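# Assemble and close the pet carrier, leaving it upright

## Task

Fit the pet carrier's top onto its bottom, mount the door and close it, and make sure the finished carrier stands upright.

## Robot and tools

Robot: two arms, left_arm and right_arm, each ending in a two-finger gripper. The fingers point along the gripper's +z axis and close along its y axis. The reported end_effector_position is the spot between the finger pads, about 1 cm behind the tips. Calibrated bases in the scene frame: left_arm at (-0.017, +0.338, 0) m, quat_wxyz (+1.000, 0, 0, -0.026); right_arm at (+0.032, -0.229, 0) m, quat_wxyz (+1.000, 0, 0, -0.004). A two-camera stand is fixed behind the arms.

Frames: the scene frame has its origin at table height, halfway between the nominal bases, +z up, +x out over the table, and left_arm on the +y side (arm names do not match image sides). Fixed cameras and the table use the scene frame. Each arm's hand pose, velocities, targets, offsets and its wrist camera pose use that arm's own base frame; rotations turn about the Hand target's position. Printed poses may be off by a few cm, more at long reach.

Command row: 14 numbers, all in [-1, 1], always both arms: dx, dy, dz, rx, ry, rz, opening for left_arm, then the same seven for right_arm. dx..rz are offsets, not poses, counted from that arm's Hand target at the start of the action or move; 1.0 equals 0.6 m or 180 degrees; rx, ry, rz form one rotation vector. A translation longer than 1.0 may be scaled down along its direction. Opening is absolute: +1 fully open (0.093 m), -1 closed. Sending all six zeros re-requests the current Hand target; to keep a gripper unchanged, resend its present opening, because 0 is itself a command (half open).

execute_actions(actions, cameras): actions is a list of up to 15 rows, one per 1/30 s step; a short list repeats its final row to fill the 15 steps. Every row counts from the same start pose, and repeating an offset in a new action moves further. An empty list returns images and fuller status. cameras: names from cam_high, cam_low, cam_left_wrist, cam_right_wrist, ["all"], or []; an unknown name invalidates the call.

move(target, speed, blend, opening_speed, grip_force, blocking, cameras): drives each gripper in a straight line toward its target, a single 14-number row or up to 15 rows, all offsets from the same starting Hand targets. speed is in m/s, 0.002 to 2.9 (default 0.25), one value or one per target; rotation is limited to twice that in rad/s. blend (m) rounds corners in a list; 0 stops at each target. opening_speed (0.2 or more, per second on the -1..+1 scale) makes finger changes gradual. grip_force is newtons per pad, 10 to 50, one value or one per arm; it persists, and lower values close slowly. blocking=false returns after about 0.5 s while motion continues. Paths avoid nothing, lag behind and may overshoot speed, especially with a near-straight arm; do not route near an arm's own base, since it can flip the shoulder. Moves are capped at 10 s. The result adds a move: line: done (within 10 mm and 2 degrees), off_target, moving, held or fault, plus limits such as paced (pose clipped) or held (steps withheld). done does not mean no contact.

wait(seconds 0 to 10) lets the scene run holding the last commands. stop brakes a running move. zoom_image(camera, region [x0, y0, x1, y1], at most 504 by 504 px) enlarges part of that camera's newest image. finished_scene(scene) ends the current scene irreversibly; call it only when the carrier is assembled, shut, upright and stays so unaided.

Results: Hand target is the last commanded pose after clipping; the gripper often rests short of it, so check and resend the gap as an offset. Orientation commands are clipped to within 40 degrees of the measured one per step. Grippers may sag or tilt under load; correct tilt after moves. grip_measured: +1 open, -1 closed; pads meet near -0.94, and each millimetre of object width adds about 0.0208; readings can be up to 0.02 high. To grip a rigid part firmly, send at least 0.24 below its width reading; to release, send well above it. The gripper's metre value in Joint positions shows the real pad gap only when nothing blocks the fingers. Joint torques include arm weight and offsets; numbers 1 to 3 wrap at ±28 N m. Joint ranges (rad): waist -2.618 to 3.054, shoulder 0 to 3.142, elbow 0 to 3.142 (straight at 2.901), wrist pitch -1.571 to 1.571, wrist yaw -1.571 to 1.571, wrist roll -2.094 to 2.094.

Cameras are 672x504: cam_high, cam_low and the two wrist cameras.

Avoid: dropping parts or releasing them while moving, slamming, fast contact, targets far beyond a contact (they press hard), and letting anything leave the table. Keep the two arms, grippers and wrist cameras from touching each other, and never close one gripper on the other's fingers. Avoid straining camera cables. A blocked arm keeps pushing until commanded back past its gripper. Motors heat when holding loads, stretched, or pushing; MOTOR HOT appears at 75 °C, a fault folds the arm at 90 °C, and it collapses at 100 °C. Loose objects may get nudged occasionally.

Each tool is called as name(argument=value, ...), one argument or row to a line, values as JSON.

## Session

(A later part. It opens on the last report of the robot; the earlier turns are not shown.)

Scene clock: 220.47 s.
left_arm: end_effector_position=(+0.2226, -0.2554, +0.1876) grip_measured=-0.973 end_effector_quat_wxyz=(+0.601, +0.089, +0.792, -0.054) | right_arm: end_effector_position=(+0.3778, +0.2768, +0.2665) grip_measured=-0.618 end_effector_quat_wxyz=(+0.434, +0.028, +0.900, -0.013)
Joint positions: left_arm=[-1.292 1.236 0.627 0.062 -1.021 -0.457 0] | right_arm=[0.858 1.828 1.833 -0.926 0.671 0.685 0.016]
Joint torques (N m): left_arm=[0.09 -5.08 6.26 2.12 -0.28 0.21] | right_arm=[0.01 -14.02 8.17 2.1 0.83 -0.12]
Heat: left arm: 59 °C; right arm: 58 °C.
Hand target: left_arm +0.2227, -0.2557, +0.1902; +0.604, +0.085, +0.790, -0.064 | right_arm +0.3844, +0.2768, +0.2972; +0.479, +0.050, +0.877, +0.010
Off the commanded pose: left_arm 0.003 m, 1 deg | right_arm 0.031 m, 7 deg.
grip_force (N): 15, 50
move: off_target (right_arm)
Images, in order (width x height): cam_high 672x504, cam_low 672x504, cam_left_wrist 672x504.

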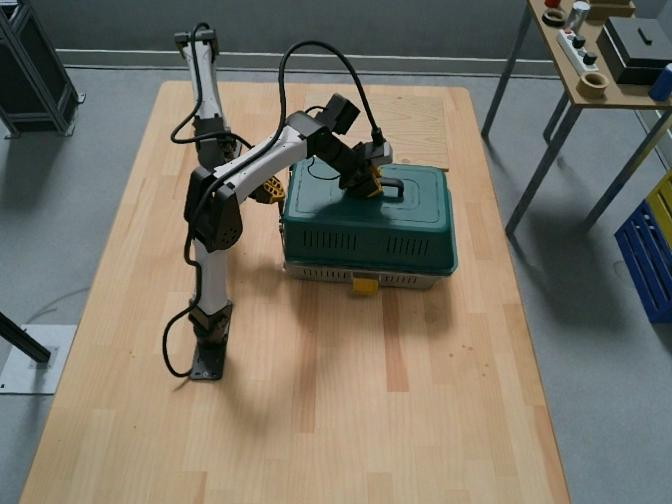

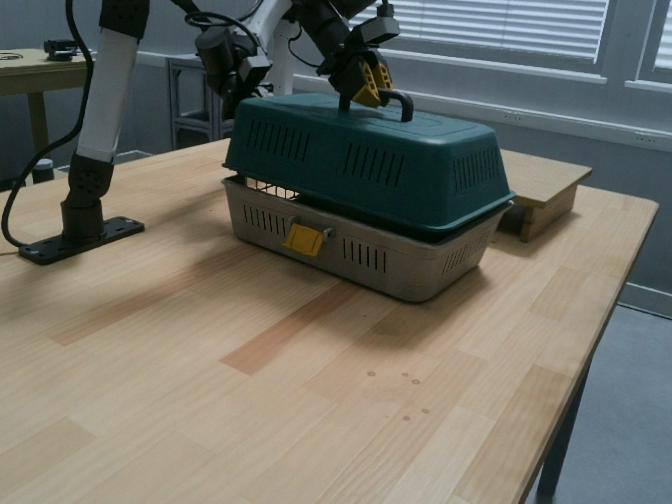

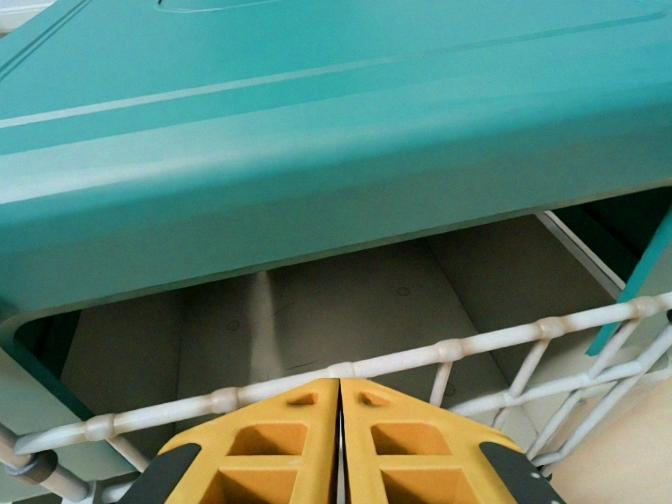

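move(
  target=[
    [0.0,0.0,0.0,0,0.0,0,-1,-0.003,-0.003,-0.014,0.0,0,0.0,-1],
  ],
  speed=0.03,
  cameras=["cam_left_wrist","cam_high","cam_low"],
)

zoom_image(
  camera="cam_high",
  region=[260, 170, 330, 290],
)

zoom_image(
  camera="cam_low",
  region=[190, 20, 540, 300],
)

zoom_image(
  camera="cam_left_wrist",
  region=[0, 250, 250, 504],
)

Scene clock: 226.17 s.
left_arm: end_effector_position=(+0.2226, -0.2554, +0.1876) grip_measured=-0.973 end_effector_quat_wxyz=(+0.601, +0.089, +0.792, -0.054) | right_arm: end_effector_position=(+0.3781, +0.2766, +0.2552) grip_measured=-0.618 end_effector_quat_wxyz=(+0.434, +0.028, +0.900, -0.015)
Joint positions: left_arm=[-1.292 1.236 0.627 0.062 -1.021 -0.457 0] | right_arm=[0.858 1.82 1.779 -0.881 0.674 0.685 0.016]
Joint torques (N m): left_arm=[0.29 -5.2 6.24 2.07 -0.25 0.2] | right_arm=[0.03 -15.2 7.84 2.04 0.8 -0.11]
Heat: left arm: 59 °C; right arm: 57 °C.
Hand target: left_arm +0.2227, -0.2557, +0.1902; +0.604, +0.085, +0.790, -0.064 | right_arm +0.3826, +0.2750, +0.2887; +0.478, +0.049, +0.877, +0.010
Off the commanded pose: left_arm 0.003 m, 1 deg | right_arm 0.034 m, 7 deg.
grip_force (N): 15, 50
move: off_target (right_arm)
Images, in order (width x height): cam_high 672x504, cam_low 672x504, cam_left_wrist 672x504.

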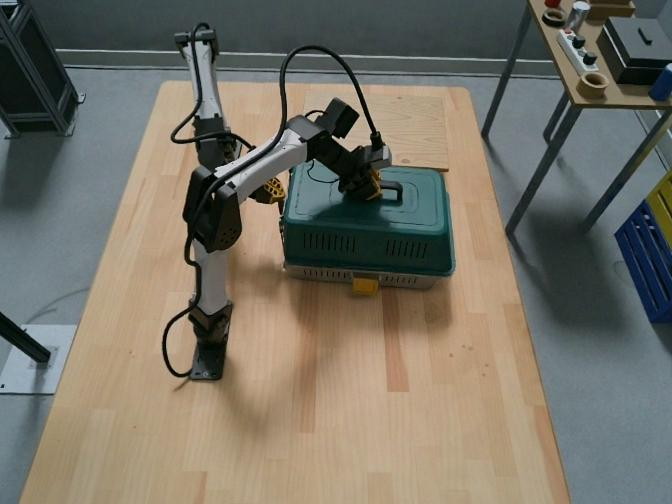

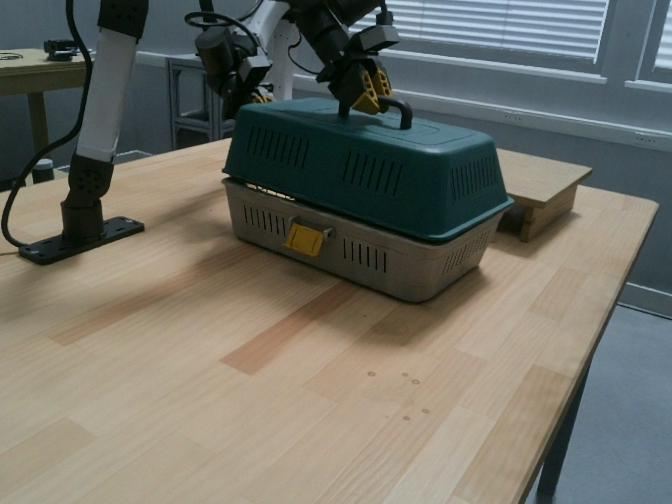

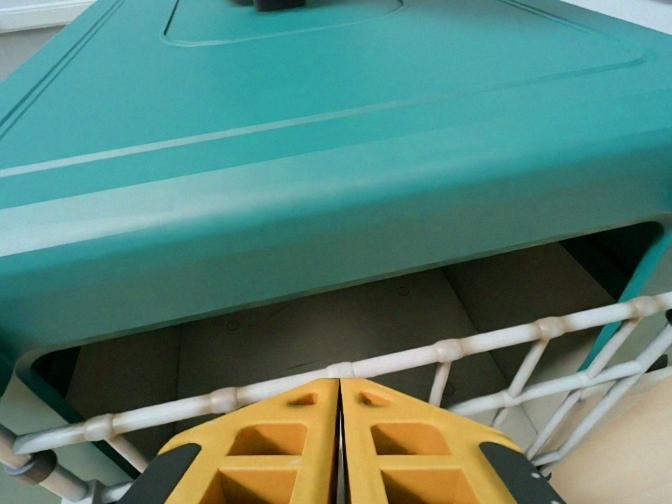

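Scaled by 4.200 from the camera's 672x504 image, which has a finer 960x720 frame.

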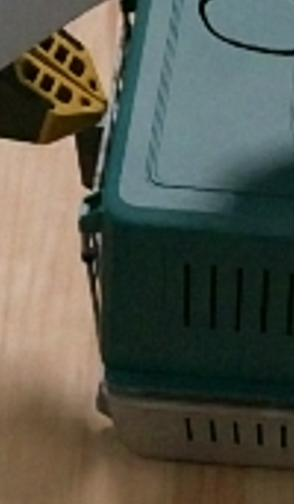

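Scaled by 1.440 from the camera's 672x504 image, which has a finer 960x720 frame.

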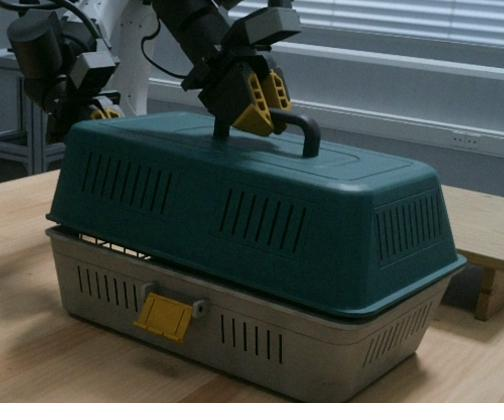

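Scaled by 1.984 from the camera's 672x504 image, which has a finer 960x720 frame.

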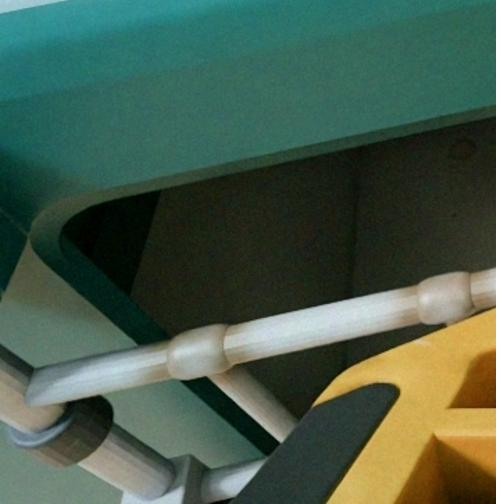

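move(
  target=[
    [0.0,0.0,0.0,0,0.0,0,-1,0.0,0.0,-0.012,0.0,0,0.0,-1],
  ],
  speed=0.03,
  cameras=["cam_left_wrist","cam_high","cam_low"],
)

zoom_image(
  camera="cam_high",
  region=[260, 170, 330, 290],
)

zoom_image(
  camera="cam_low",
  region=[190, 20, 540, 300],
)

zoom_image(
  camera="cam_left_wrist",
  region=[0, 250, 250, 504],
)

Scene clock: 230.30 s.
left_arm: end_effector_position=(+0.2226, -0.2554, +0.1876) grip_measured=-0.973 end_effector_quat_wxyz=(+0.601, +0.089, +0.792, -0.054) | right_arm: end_effector_position=(+0.3776, +0.2766, +0.2531) grip_measured=-0.618 end_effector_quat_wxyz=(+0.437, +0.030, +0.899, -0.010)
Joint positions: left_arm=[-1.292 1.236 0.627 0.062 -1.021 -0.457 0] | right_arm=[0.858 1.807 1.747 -0.85 0.672 0.685 0.016]
Joint torques (N m): left_arm=[0.21 -5.04 6.22 2.11 -0.23 0.21] | right_arm=[-0.02 -14.22 7.46 2.05 0.83 -0.12]
Heat: left arm: 59 °C; right arm: 56 °C.
Hand target: left_arm +0.2227, -0.2557, +0.1902; +0.604, +0.085, +0.790, -0.064 | right_arm +0.3826, +0.2751, +0.2814; +0.478, +0.049, +0.877, +0.010
Off the commanded pose: left_arm 0.003 m, 1 deg | right_arm 0.029 m, 6 deg.
grip_force (N): 15, 50
move: off_target (right_arm)
Images, in order (width x height): cam_high 672x504, cam_low 672x504, cam_left_wrist 672x504.

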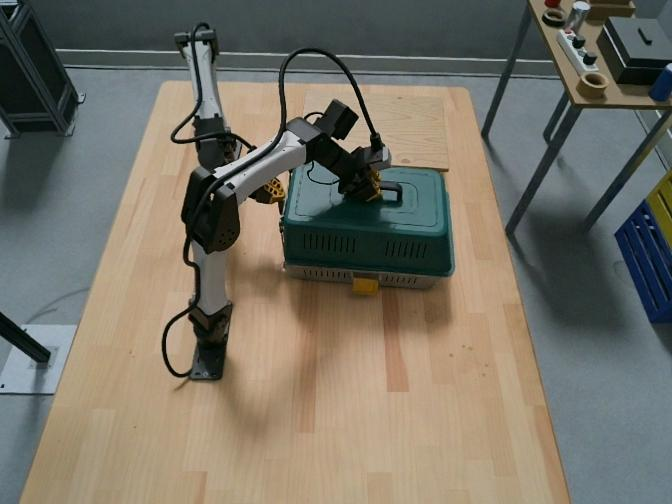

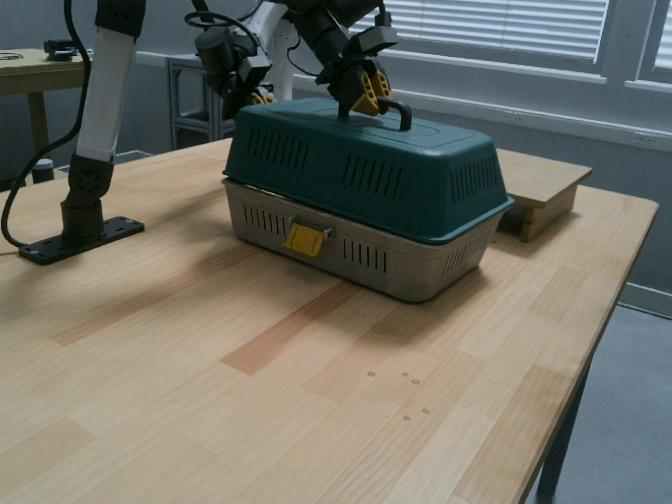

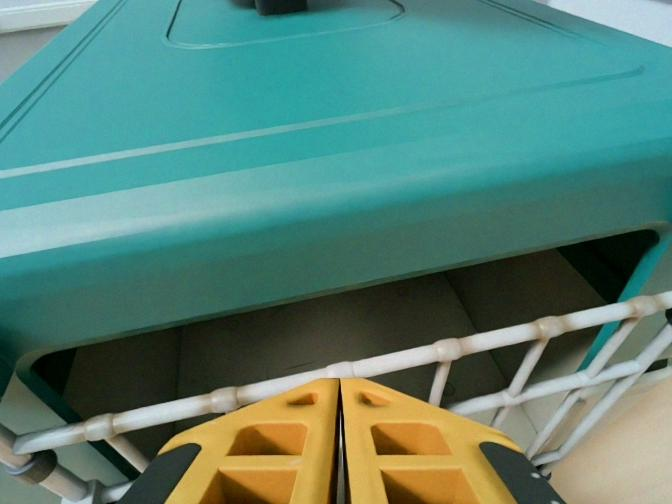

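Scaled by 4.200 from the camera's 672x504 image, which has a finer 960x720 frame.

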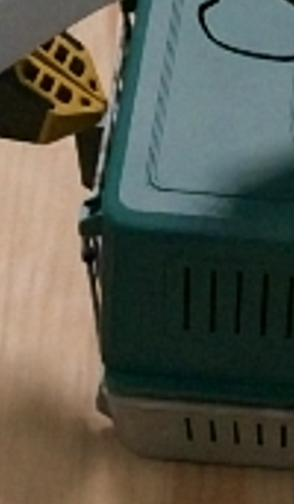

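Scaled by 1.440 from the camera's 672x504 image, which has a finer 960x720 frame.

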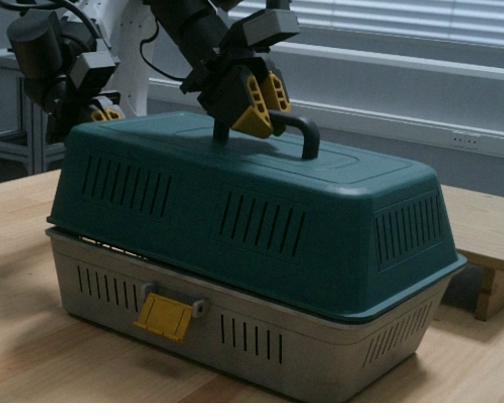

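Scaled by 1.984 from the camera's 672x504 image, which has a finer 960x720 frame.

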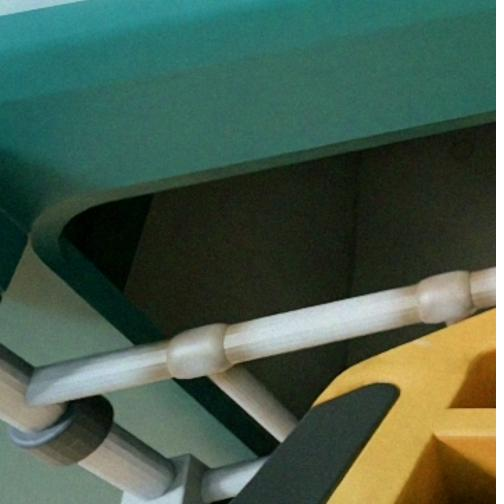

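move(
  target=[
    [0.0,0.0,0.0,0,0.0,0,-0.45,0,0.0,0,0,0,0,-1],
    [-0.03,0.0,0.0,0,0.0,0,-0.45,0,0.0,0,0,0,0,-1],
    [-0.155,0.0,0.08,0,-0.05,0.03,-0.45,0,0.0,0,0,0,0,-1],
  ],
  speed=0.09,
  cameras=["cam_left_wrist"],
)

zoom_image(
  camera="cam_left_wrist",
  region=[136, 200, 256, 320],
)

zoom_image(
  camera="cam_left_wrist",
  region=[480, 150, 620, 290],
)

Scene clock: 237.83 s.
left_arm: end_effector_position=(+0.1318, -0.2501, +0.2312) grip_measured=-0.452 end_effector_quat_wxyz=(+0.670, +0.087, +0.737, -0.030) | right_arm: end_effector_position=(+0.3775, +0.2761, +0.2513) grip_measured=-0.618 end_effector_quat_wxyz=(+0.437, +0.029, +0.899, -0.012)
Joint positions: left_arm=[-1.72 1.376 0.932 -0.998 -1.469 -1.369 0.023] | right_arm=[0.858 1.807 1.741 -0.847 0.675 0.685 0.016]
Joint torques (N m): left_arm=[-0.06 -3.99 8.96 0.49 -0.64 -0.19] | right_arm=[-0.02 -14.34 7.94 2.04 0.79 -0.11]
Heat: left arm: 59 °C; right arm: 55 °C.
Hand target: left_arm +0.1296, -0.2557, +0.2381; +0.667, +0.052, +0.743, -0.029 | right_arm +0.3826, +0.2751, +0.2814; +0.478, +0.050, +0.877, +0.010
Off the commanded pose: left_arm 0.009 m, 4 deg | right_arm 0.031 m, 6 deg.
grip_force (N): 15, 50
move: off_target (left_arm, right_arm)
Images, in order (width x height): cam_left_wrist 672x504.

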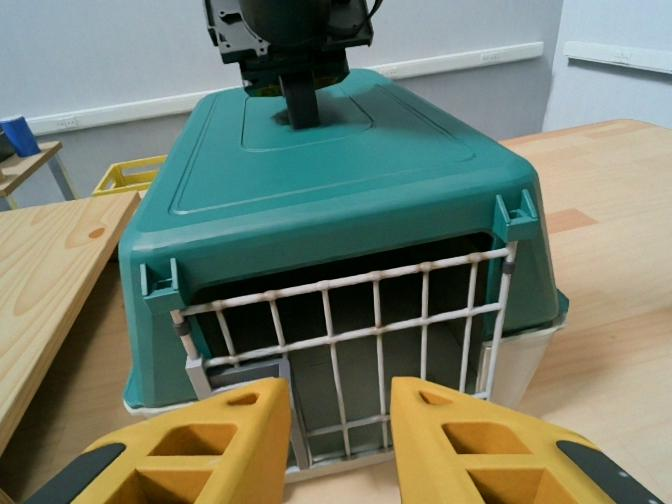

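Scaled by 4.200 from the camera's 672x504 image, which has a finer 960x720 frame.

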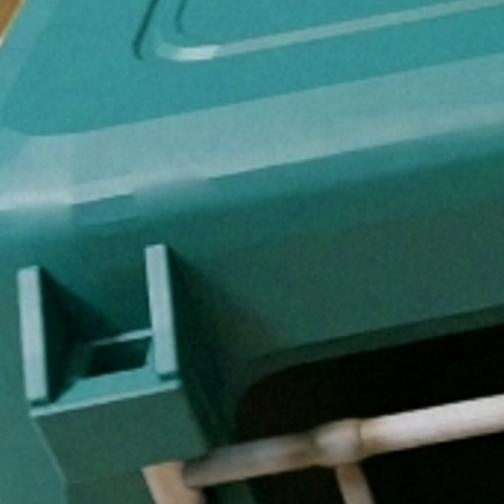

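Scaled by 3.600 from the camera's 672x504 image, which has a finer 960x720 frame.

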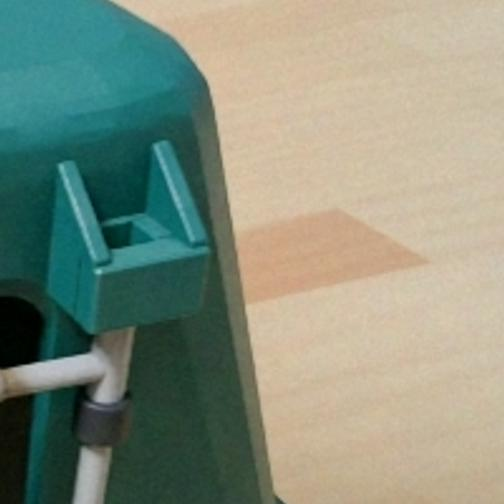

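move(
  target=[
    [0.0,0.0,0.0,0,0.0,0,-0.45,0.0,0.0,-0.018,0.0,0,0.0,-1],
  ],
  speed=0.03,
  cameras=["cam_left_wrist","cam_low","cam_high"],
)

zoom_image(
  camera="cam_left_wrist",
  region=[116, 220, 236, 340],
)

zoom_image(
  camera="cam_left_wrist",
  region=[480, 150, 620, 290],
)

zoom_image(
  camera="cam_low",
  region=[190, 20, 540, 300],
)

Scene clock: 243.47 s.
left_arm: end_effector_position=(+0.1318, -0.2500, +0.2312) grip_measured=-0.452 end_effector_quat_wxyz=(+0.670, +0.087, +0.737, -0.030) | right_arm: end_effector_position=(+0.3778, +0.2757, +0.2479) grip_measured=-0.618 end_effector_quat_wxyz=(+0.443, +0.033, +0.896, -0.007)
Joint positions: left_arm=[-1.72 1.376 0.932 -0.999 -1.469 -1.369 0.023] | right_arm=[0.858 1.791 1.696 -0.8 0.678 0.685 0.016]
Joint torques (N m): left_arm=[-0.18 -4.49 8.47 0.63 -0.65 0] | right_arm=[-0.05 -13.29 7.32 2.04 0.75 -0.13]
Heat: left arm: 59 °C; right arm: 55 °C.
Hand target: left_arm +0.1302, -0.2556, +0.2381; +0.670, +0.071, +0.738, -0.048 (not the last commanded pose) | right_arm +0.3826, +0.2751, +0.2707; +0.478, +0.050, +0.877, +0.010
Off the commanded pose: left_arm 0.009 m, 4 deg | right_arm 0.023 m, 5 deg.
grip_force (N): 15, 50
move: off_target (left_arm, right_arm)
Images, in order (width x height): cam_high 672x504, cam_low 672x504, cam_left_wrist 672x504.

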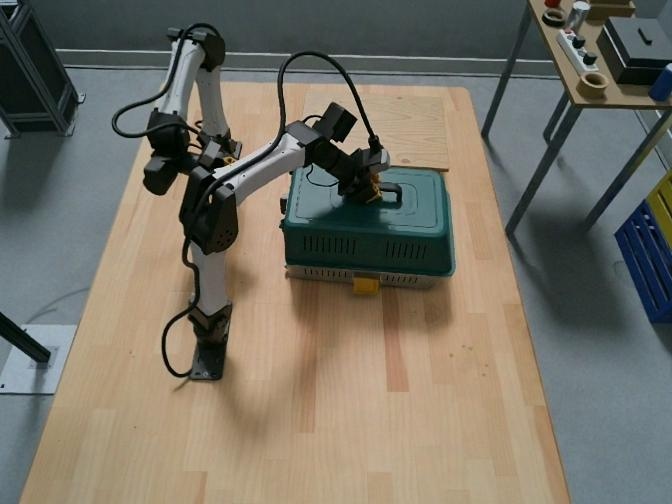

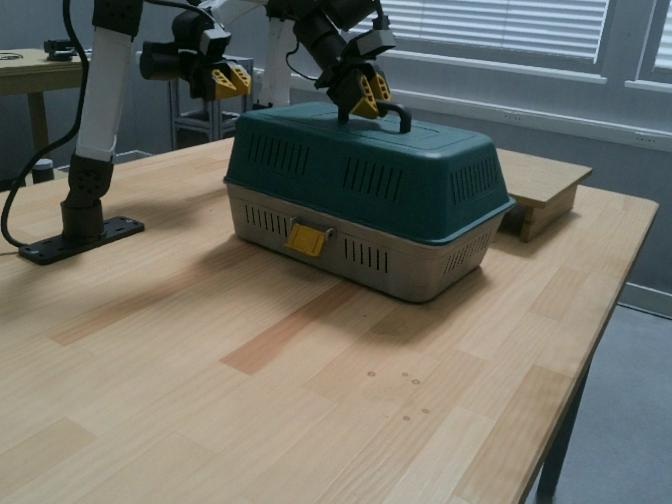

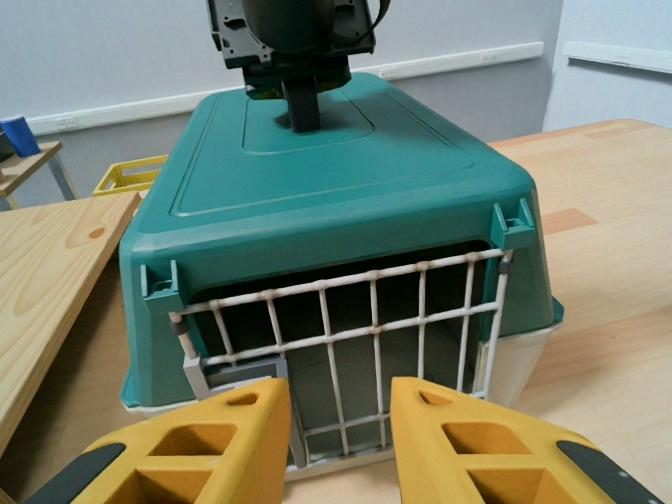

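Scaled by 4.200 from the camera's 672x504 image, which has a finer 960x720 frame.

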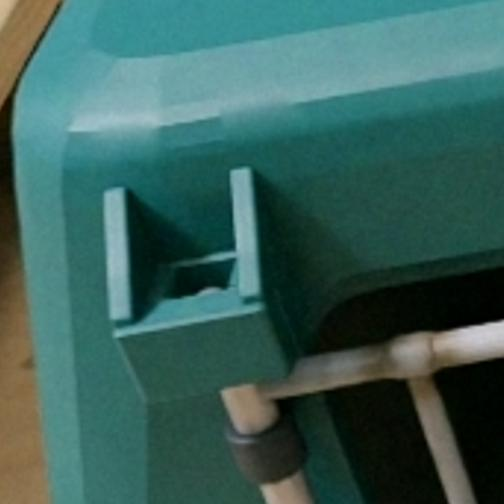

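Scaled by 3.600 from the camera's 672x504 image, which has a finer 960x720 frame.

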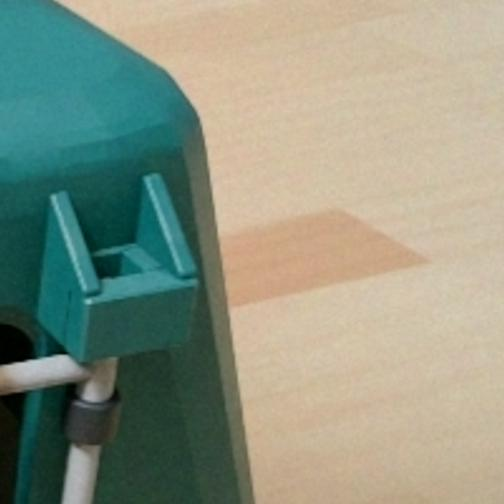

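Scaled by 1.440 from the camera's 672x504 image, which has a finer 960x720 frame.

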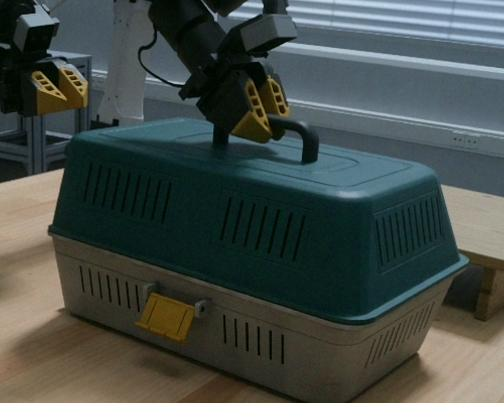

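move(
  target=[
    [0,0,0,0,0,0,-0.45,-0.002,0,-0.028,-0.004,0.018,0,-1],
  ],
  speed=0.03,
)

move(
  target=[
    [0,0,0,0,0,0,1,0,0,0,0,0,0,1],
  ],
  opening_speed=0.6,
  grip_force=50,
)

move(
  target=[
    [0,0,0.04,0,0,0,1,-0.05,0,0.06,0,0,0,1],
    [0,0.03,0.06,0,0,0,1,-0.17,-0.3,0.15,0,0,0,1],
  ],
  speed=0.12,
  cameras=["all"],
)

zoom_image(
  camera="cam_left_wrist",
  region=[80, 180, 330, 480],
)

zoom_image(
  camera="cam_left_wrist",
  region=[370, 160, 620, 460],
)

zoom_image(
  camera="cam_low",
  region=[210, 90, 540, 310],
)

Scene clock: 248.80 s.
left_arm: end_effector_position=(+0.1318, -0.2500, +0.2312) grip_measured=-0.452 end_effector_quat_wxyz=(+0.670, +0.087, +0.737, -0.030) | right_arm: end_effector_position=(+0.3771, +0.2767, +0.2470) grip_measured=-0.618 end_effector_quat_wxyz=(+0.440, +0.034, +0.897, -0.003)
Joint positions: left_arm=[-1.72 1.376 0.932 -0.999 -1.469 -1.369 0.023] | right_arm=[0.858 1.791 1.696 -0.801 0.669 0.691 0.016]
Joint torques (N m): left_arm=[-0.12 -4.45 8.54 0.62 -0.67 -0.02] | right_arm=[-0.7 -10.74 7.65 1.73 0.53 -0.01]
Heat: left arm: 58 °C; right arm: 54 °C.
Hand target: left_arm +0.1302, -0.2556, +0.2381; +0.670, +0.071, +0.738, -0.048 | right_arm +0.3814, +0.2750, +0.2538; +0.454, +0.047, +0.890, +0.003
Off the commanded pose: left_arm 0.009 m, 3 deg | right_arm 0.008 m, 2 deg.
grip_force (N): 15, 50
move: off_target (left_arm)

Scene clock: 252.37 s.
left_arm: end_effector_position=(+0.1318, -0.2500, +0.2312) grip_measured=+1.000 end_effector_quat_wxyz=(+0.670, +0.087, +0.737, -0.030) | right_arm: end_effector_position=(+0.3783, +0.2768, +0.2485) grip_measured=+1.000 end_effector_quat_wxyz=(+0.444, +0.037, +0.895, -0.002)
Joint positions: left_arm=[-1.72 1.376 0.932 -0.999 -1.469 -1.369 0.093] | right_arm=[0.858 1.791 1.696 -0.794 0.675 0.692 0.093]
Joint torques (N m): left_arm=[-0.03 -4.74 8.59 0.6 -0.68 0] | right_arm=[-0.69 -10.78 7.68 1.66 0.47 -0.02]
Heat: left arm: 58 °C; right arm: 54 °C.
Hand target: left_arm +0.1302, -0.2556, +0.2381; +0.670, +0.071, +0.738, -0.048 | right_arm +0.3814, +0.2751, +0.2538; +0.454, +0.047, +0.890, +0.003
Off the commanded pose: left_arm 0.009 m, 3 deg | right_arm 0.006 m, 2 deg.
move: off_target (left_arm)

Scene clock: 255.97 s.
left_arm: end_effector_position=(+0.1322, -0.2365, +0.2611) grip_measured=+1.000 end_effector_quat_wxyz=(+0.669, +0.095, +0.737, -0.023) | right_arm: end_effector_position=(+0.2809, +0.0964, +0.3499) grip_measured=+1.000 end_effector_quat_wxyz=(+0.462, +0.053, +0.885, +0.009)
Joint positions: left_arm=[-1.728 1.328 1.019 -1.209 -1.467 -1.423 0.093] | right_arm=[0.62 1.147 1.502 -1.08 0.527 0.498 0.093]
Joint torques (N m): left_arm=[-0.55 -5.82 8.92 0.35 -0.69 -0.11] | right_arm=[-0.68 -3.03 5.85 1.64 0.17 -0.15]
Heat: left arm: 59 °C; right arm: 54 °C.
Hand target: left_arm +0.1302, -0.2377, +0.2740; +0.669, +0.071, +0.738, -0.048 | right_arm +0.2793, +0.0950, +0.3438; +0.454, +0.047, +0.890, +0.003
Off the commanded pose: left_arm 0.013 m, 4 deg | right_arm 0.006 m, 1 deg.
move: off_target (left_arm)

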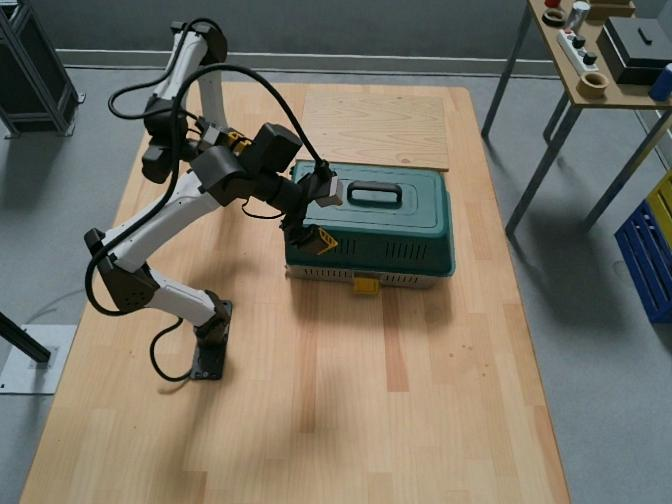

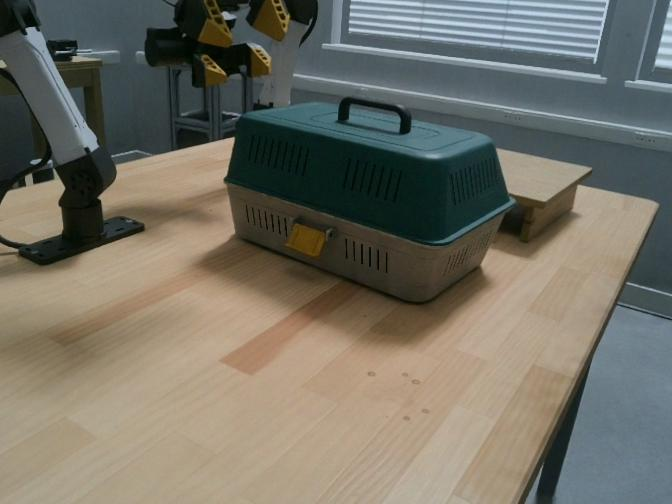

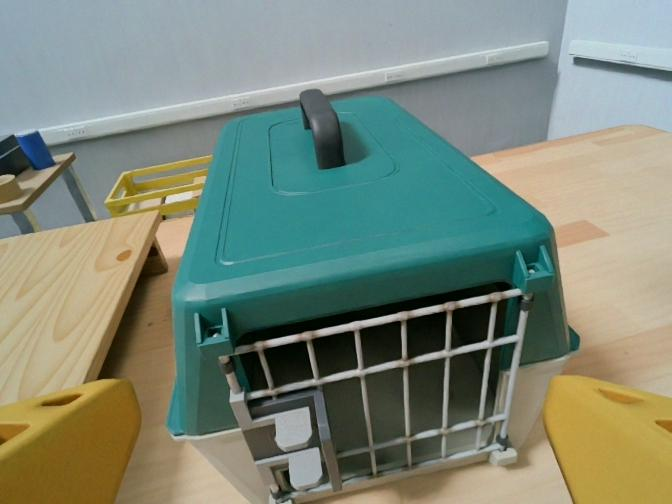

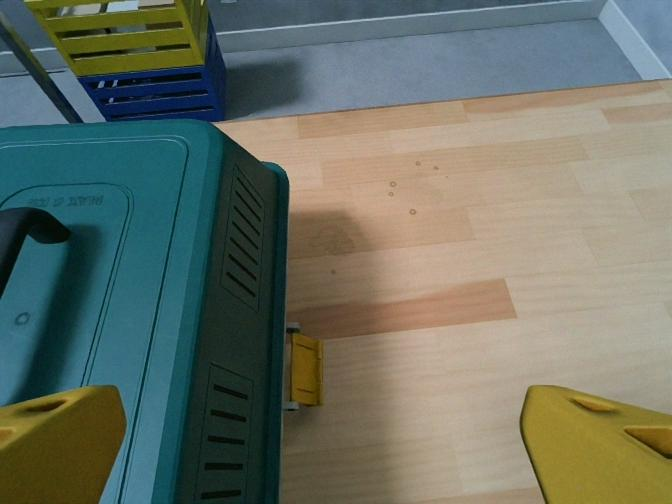

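Scaled by 1.680 from the camera's 672x504 image, which has a finer 960x720 frame.

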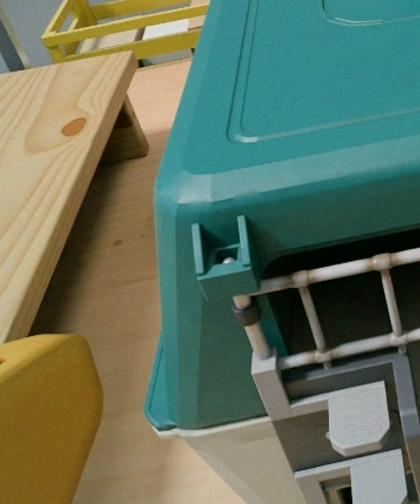

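Scaled by 1.680 from the camera's 672x504 image, which has a finer 960x720 frame.

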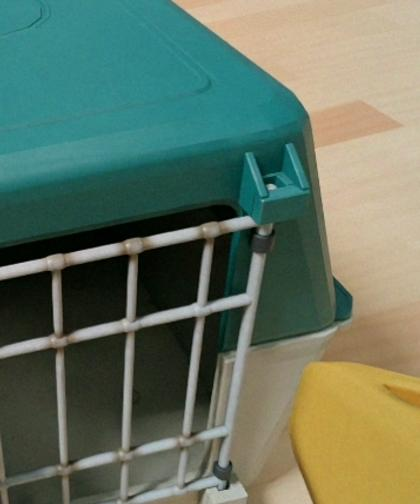

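Scaled by 1.527 from the camera's 672x504 image, which has a finer 960x720 frame.

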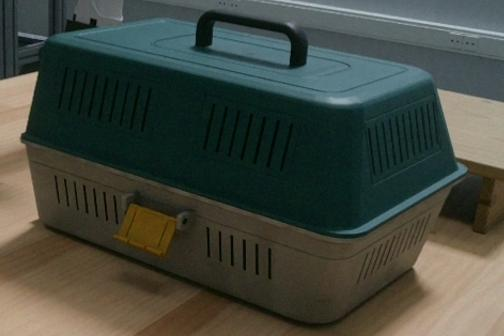

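Both upper pins are through their holes, both lower posts are in their sockets, and the top is seated.

finished_scene(
  scene=2,
)

The scene is finished: the task was done.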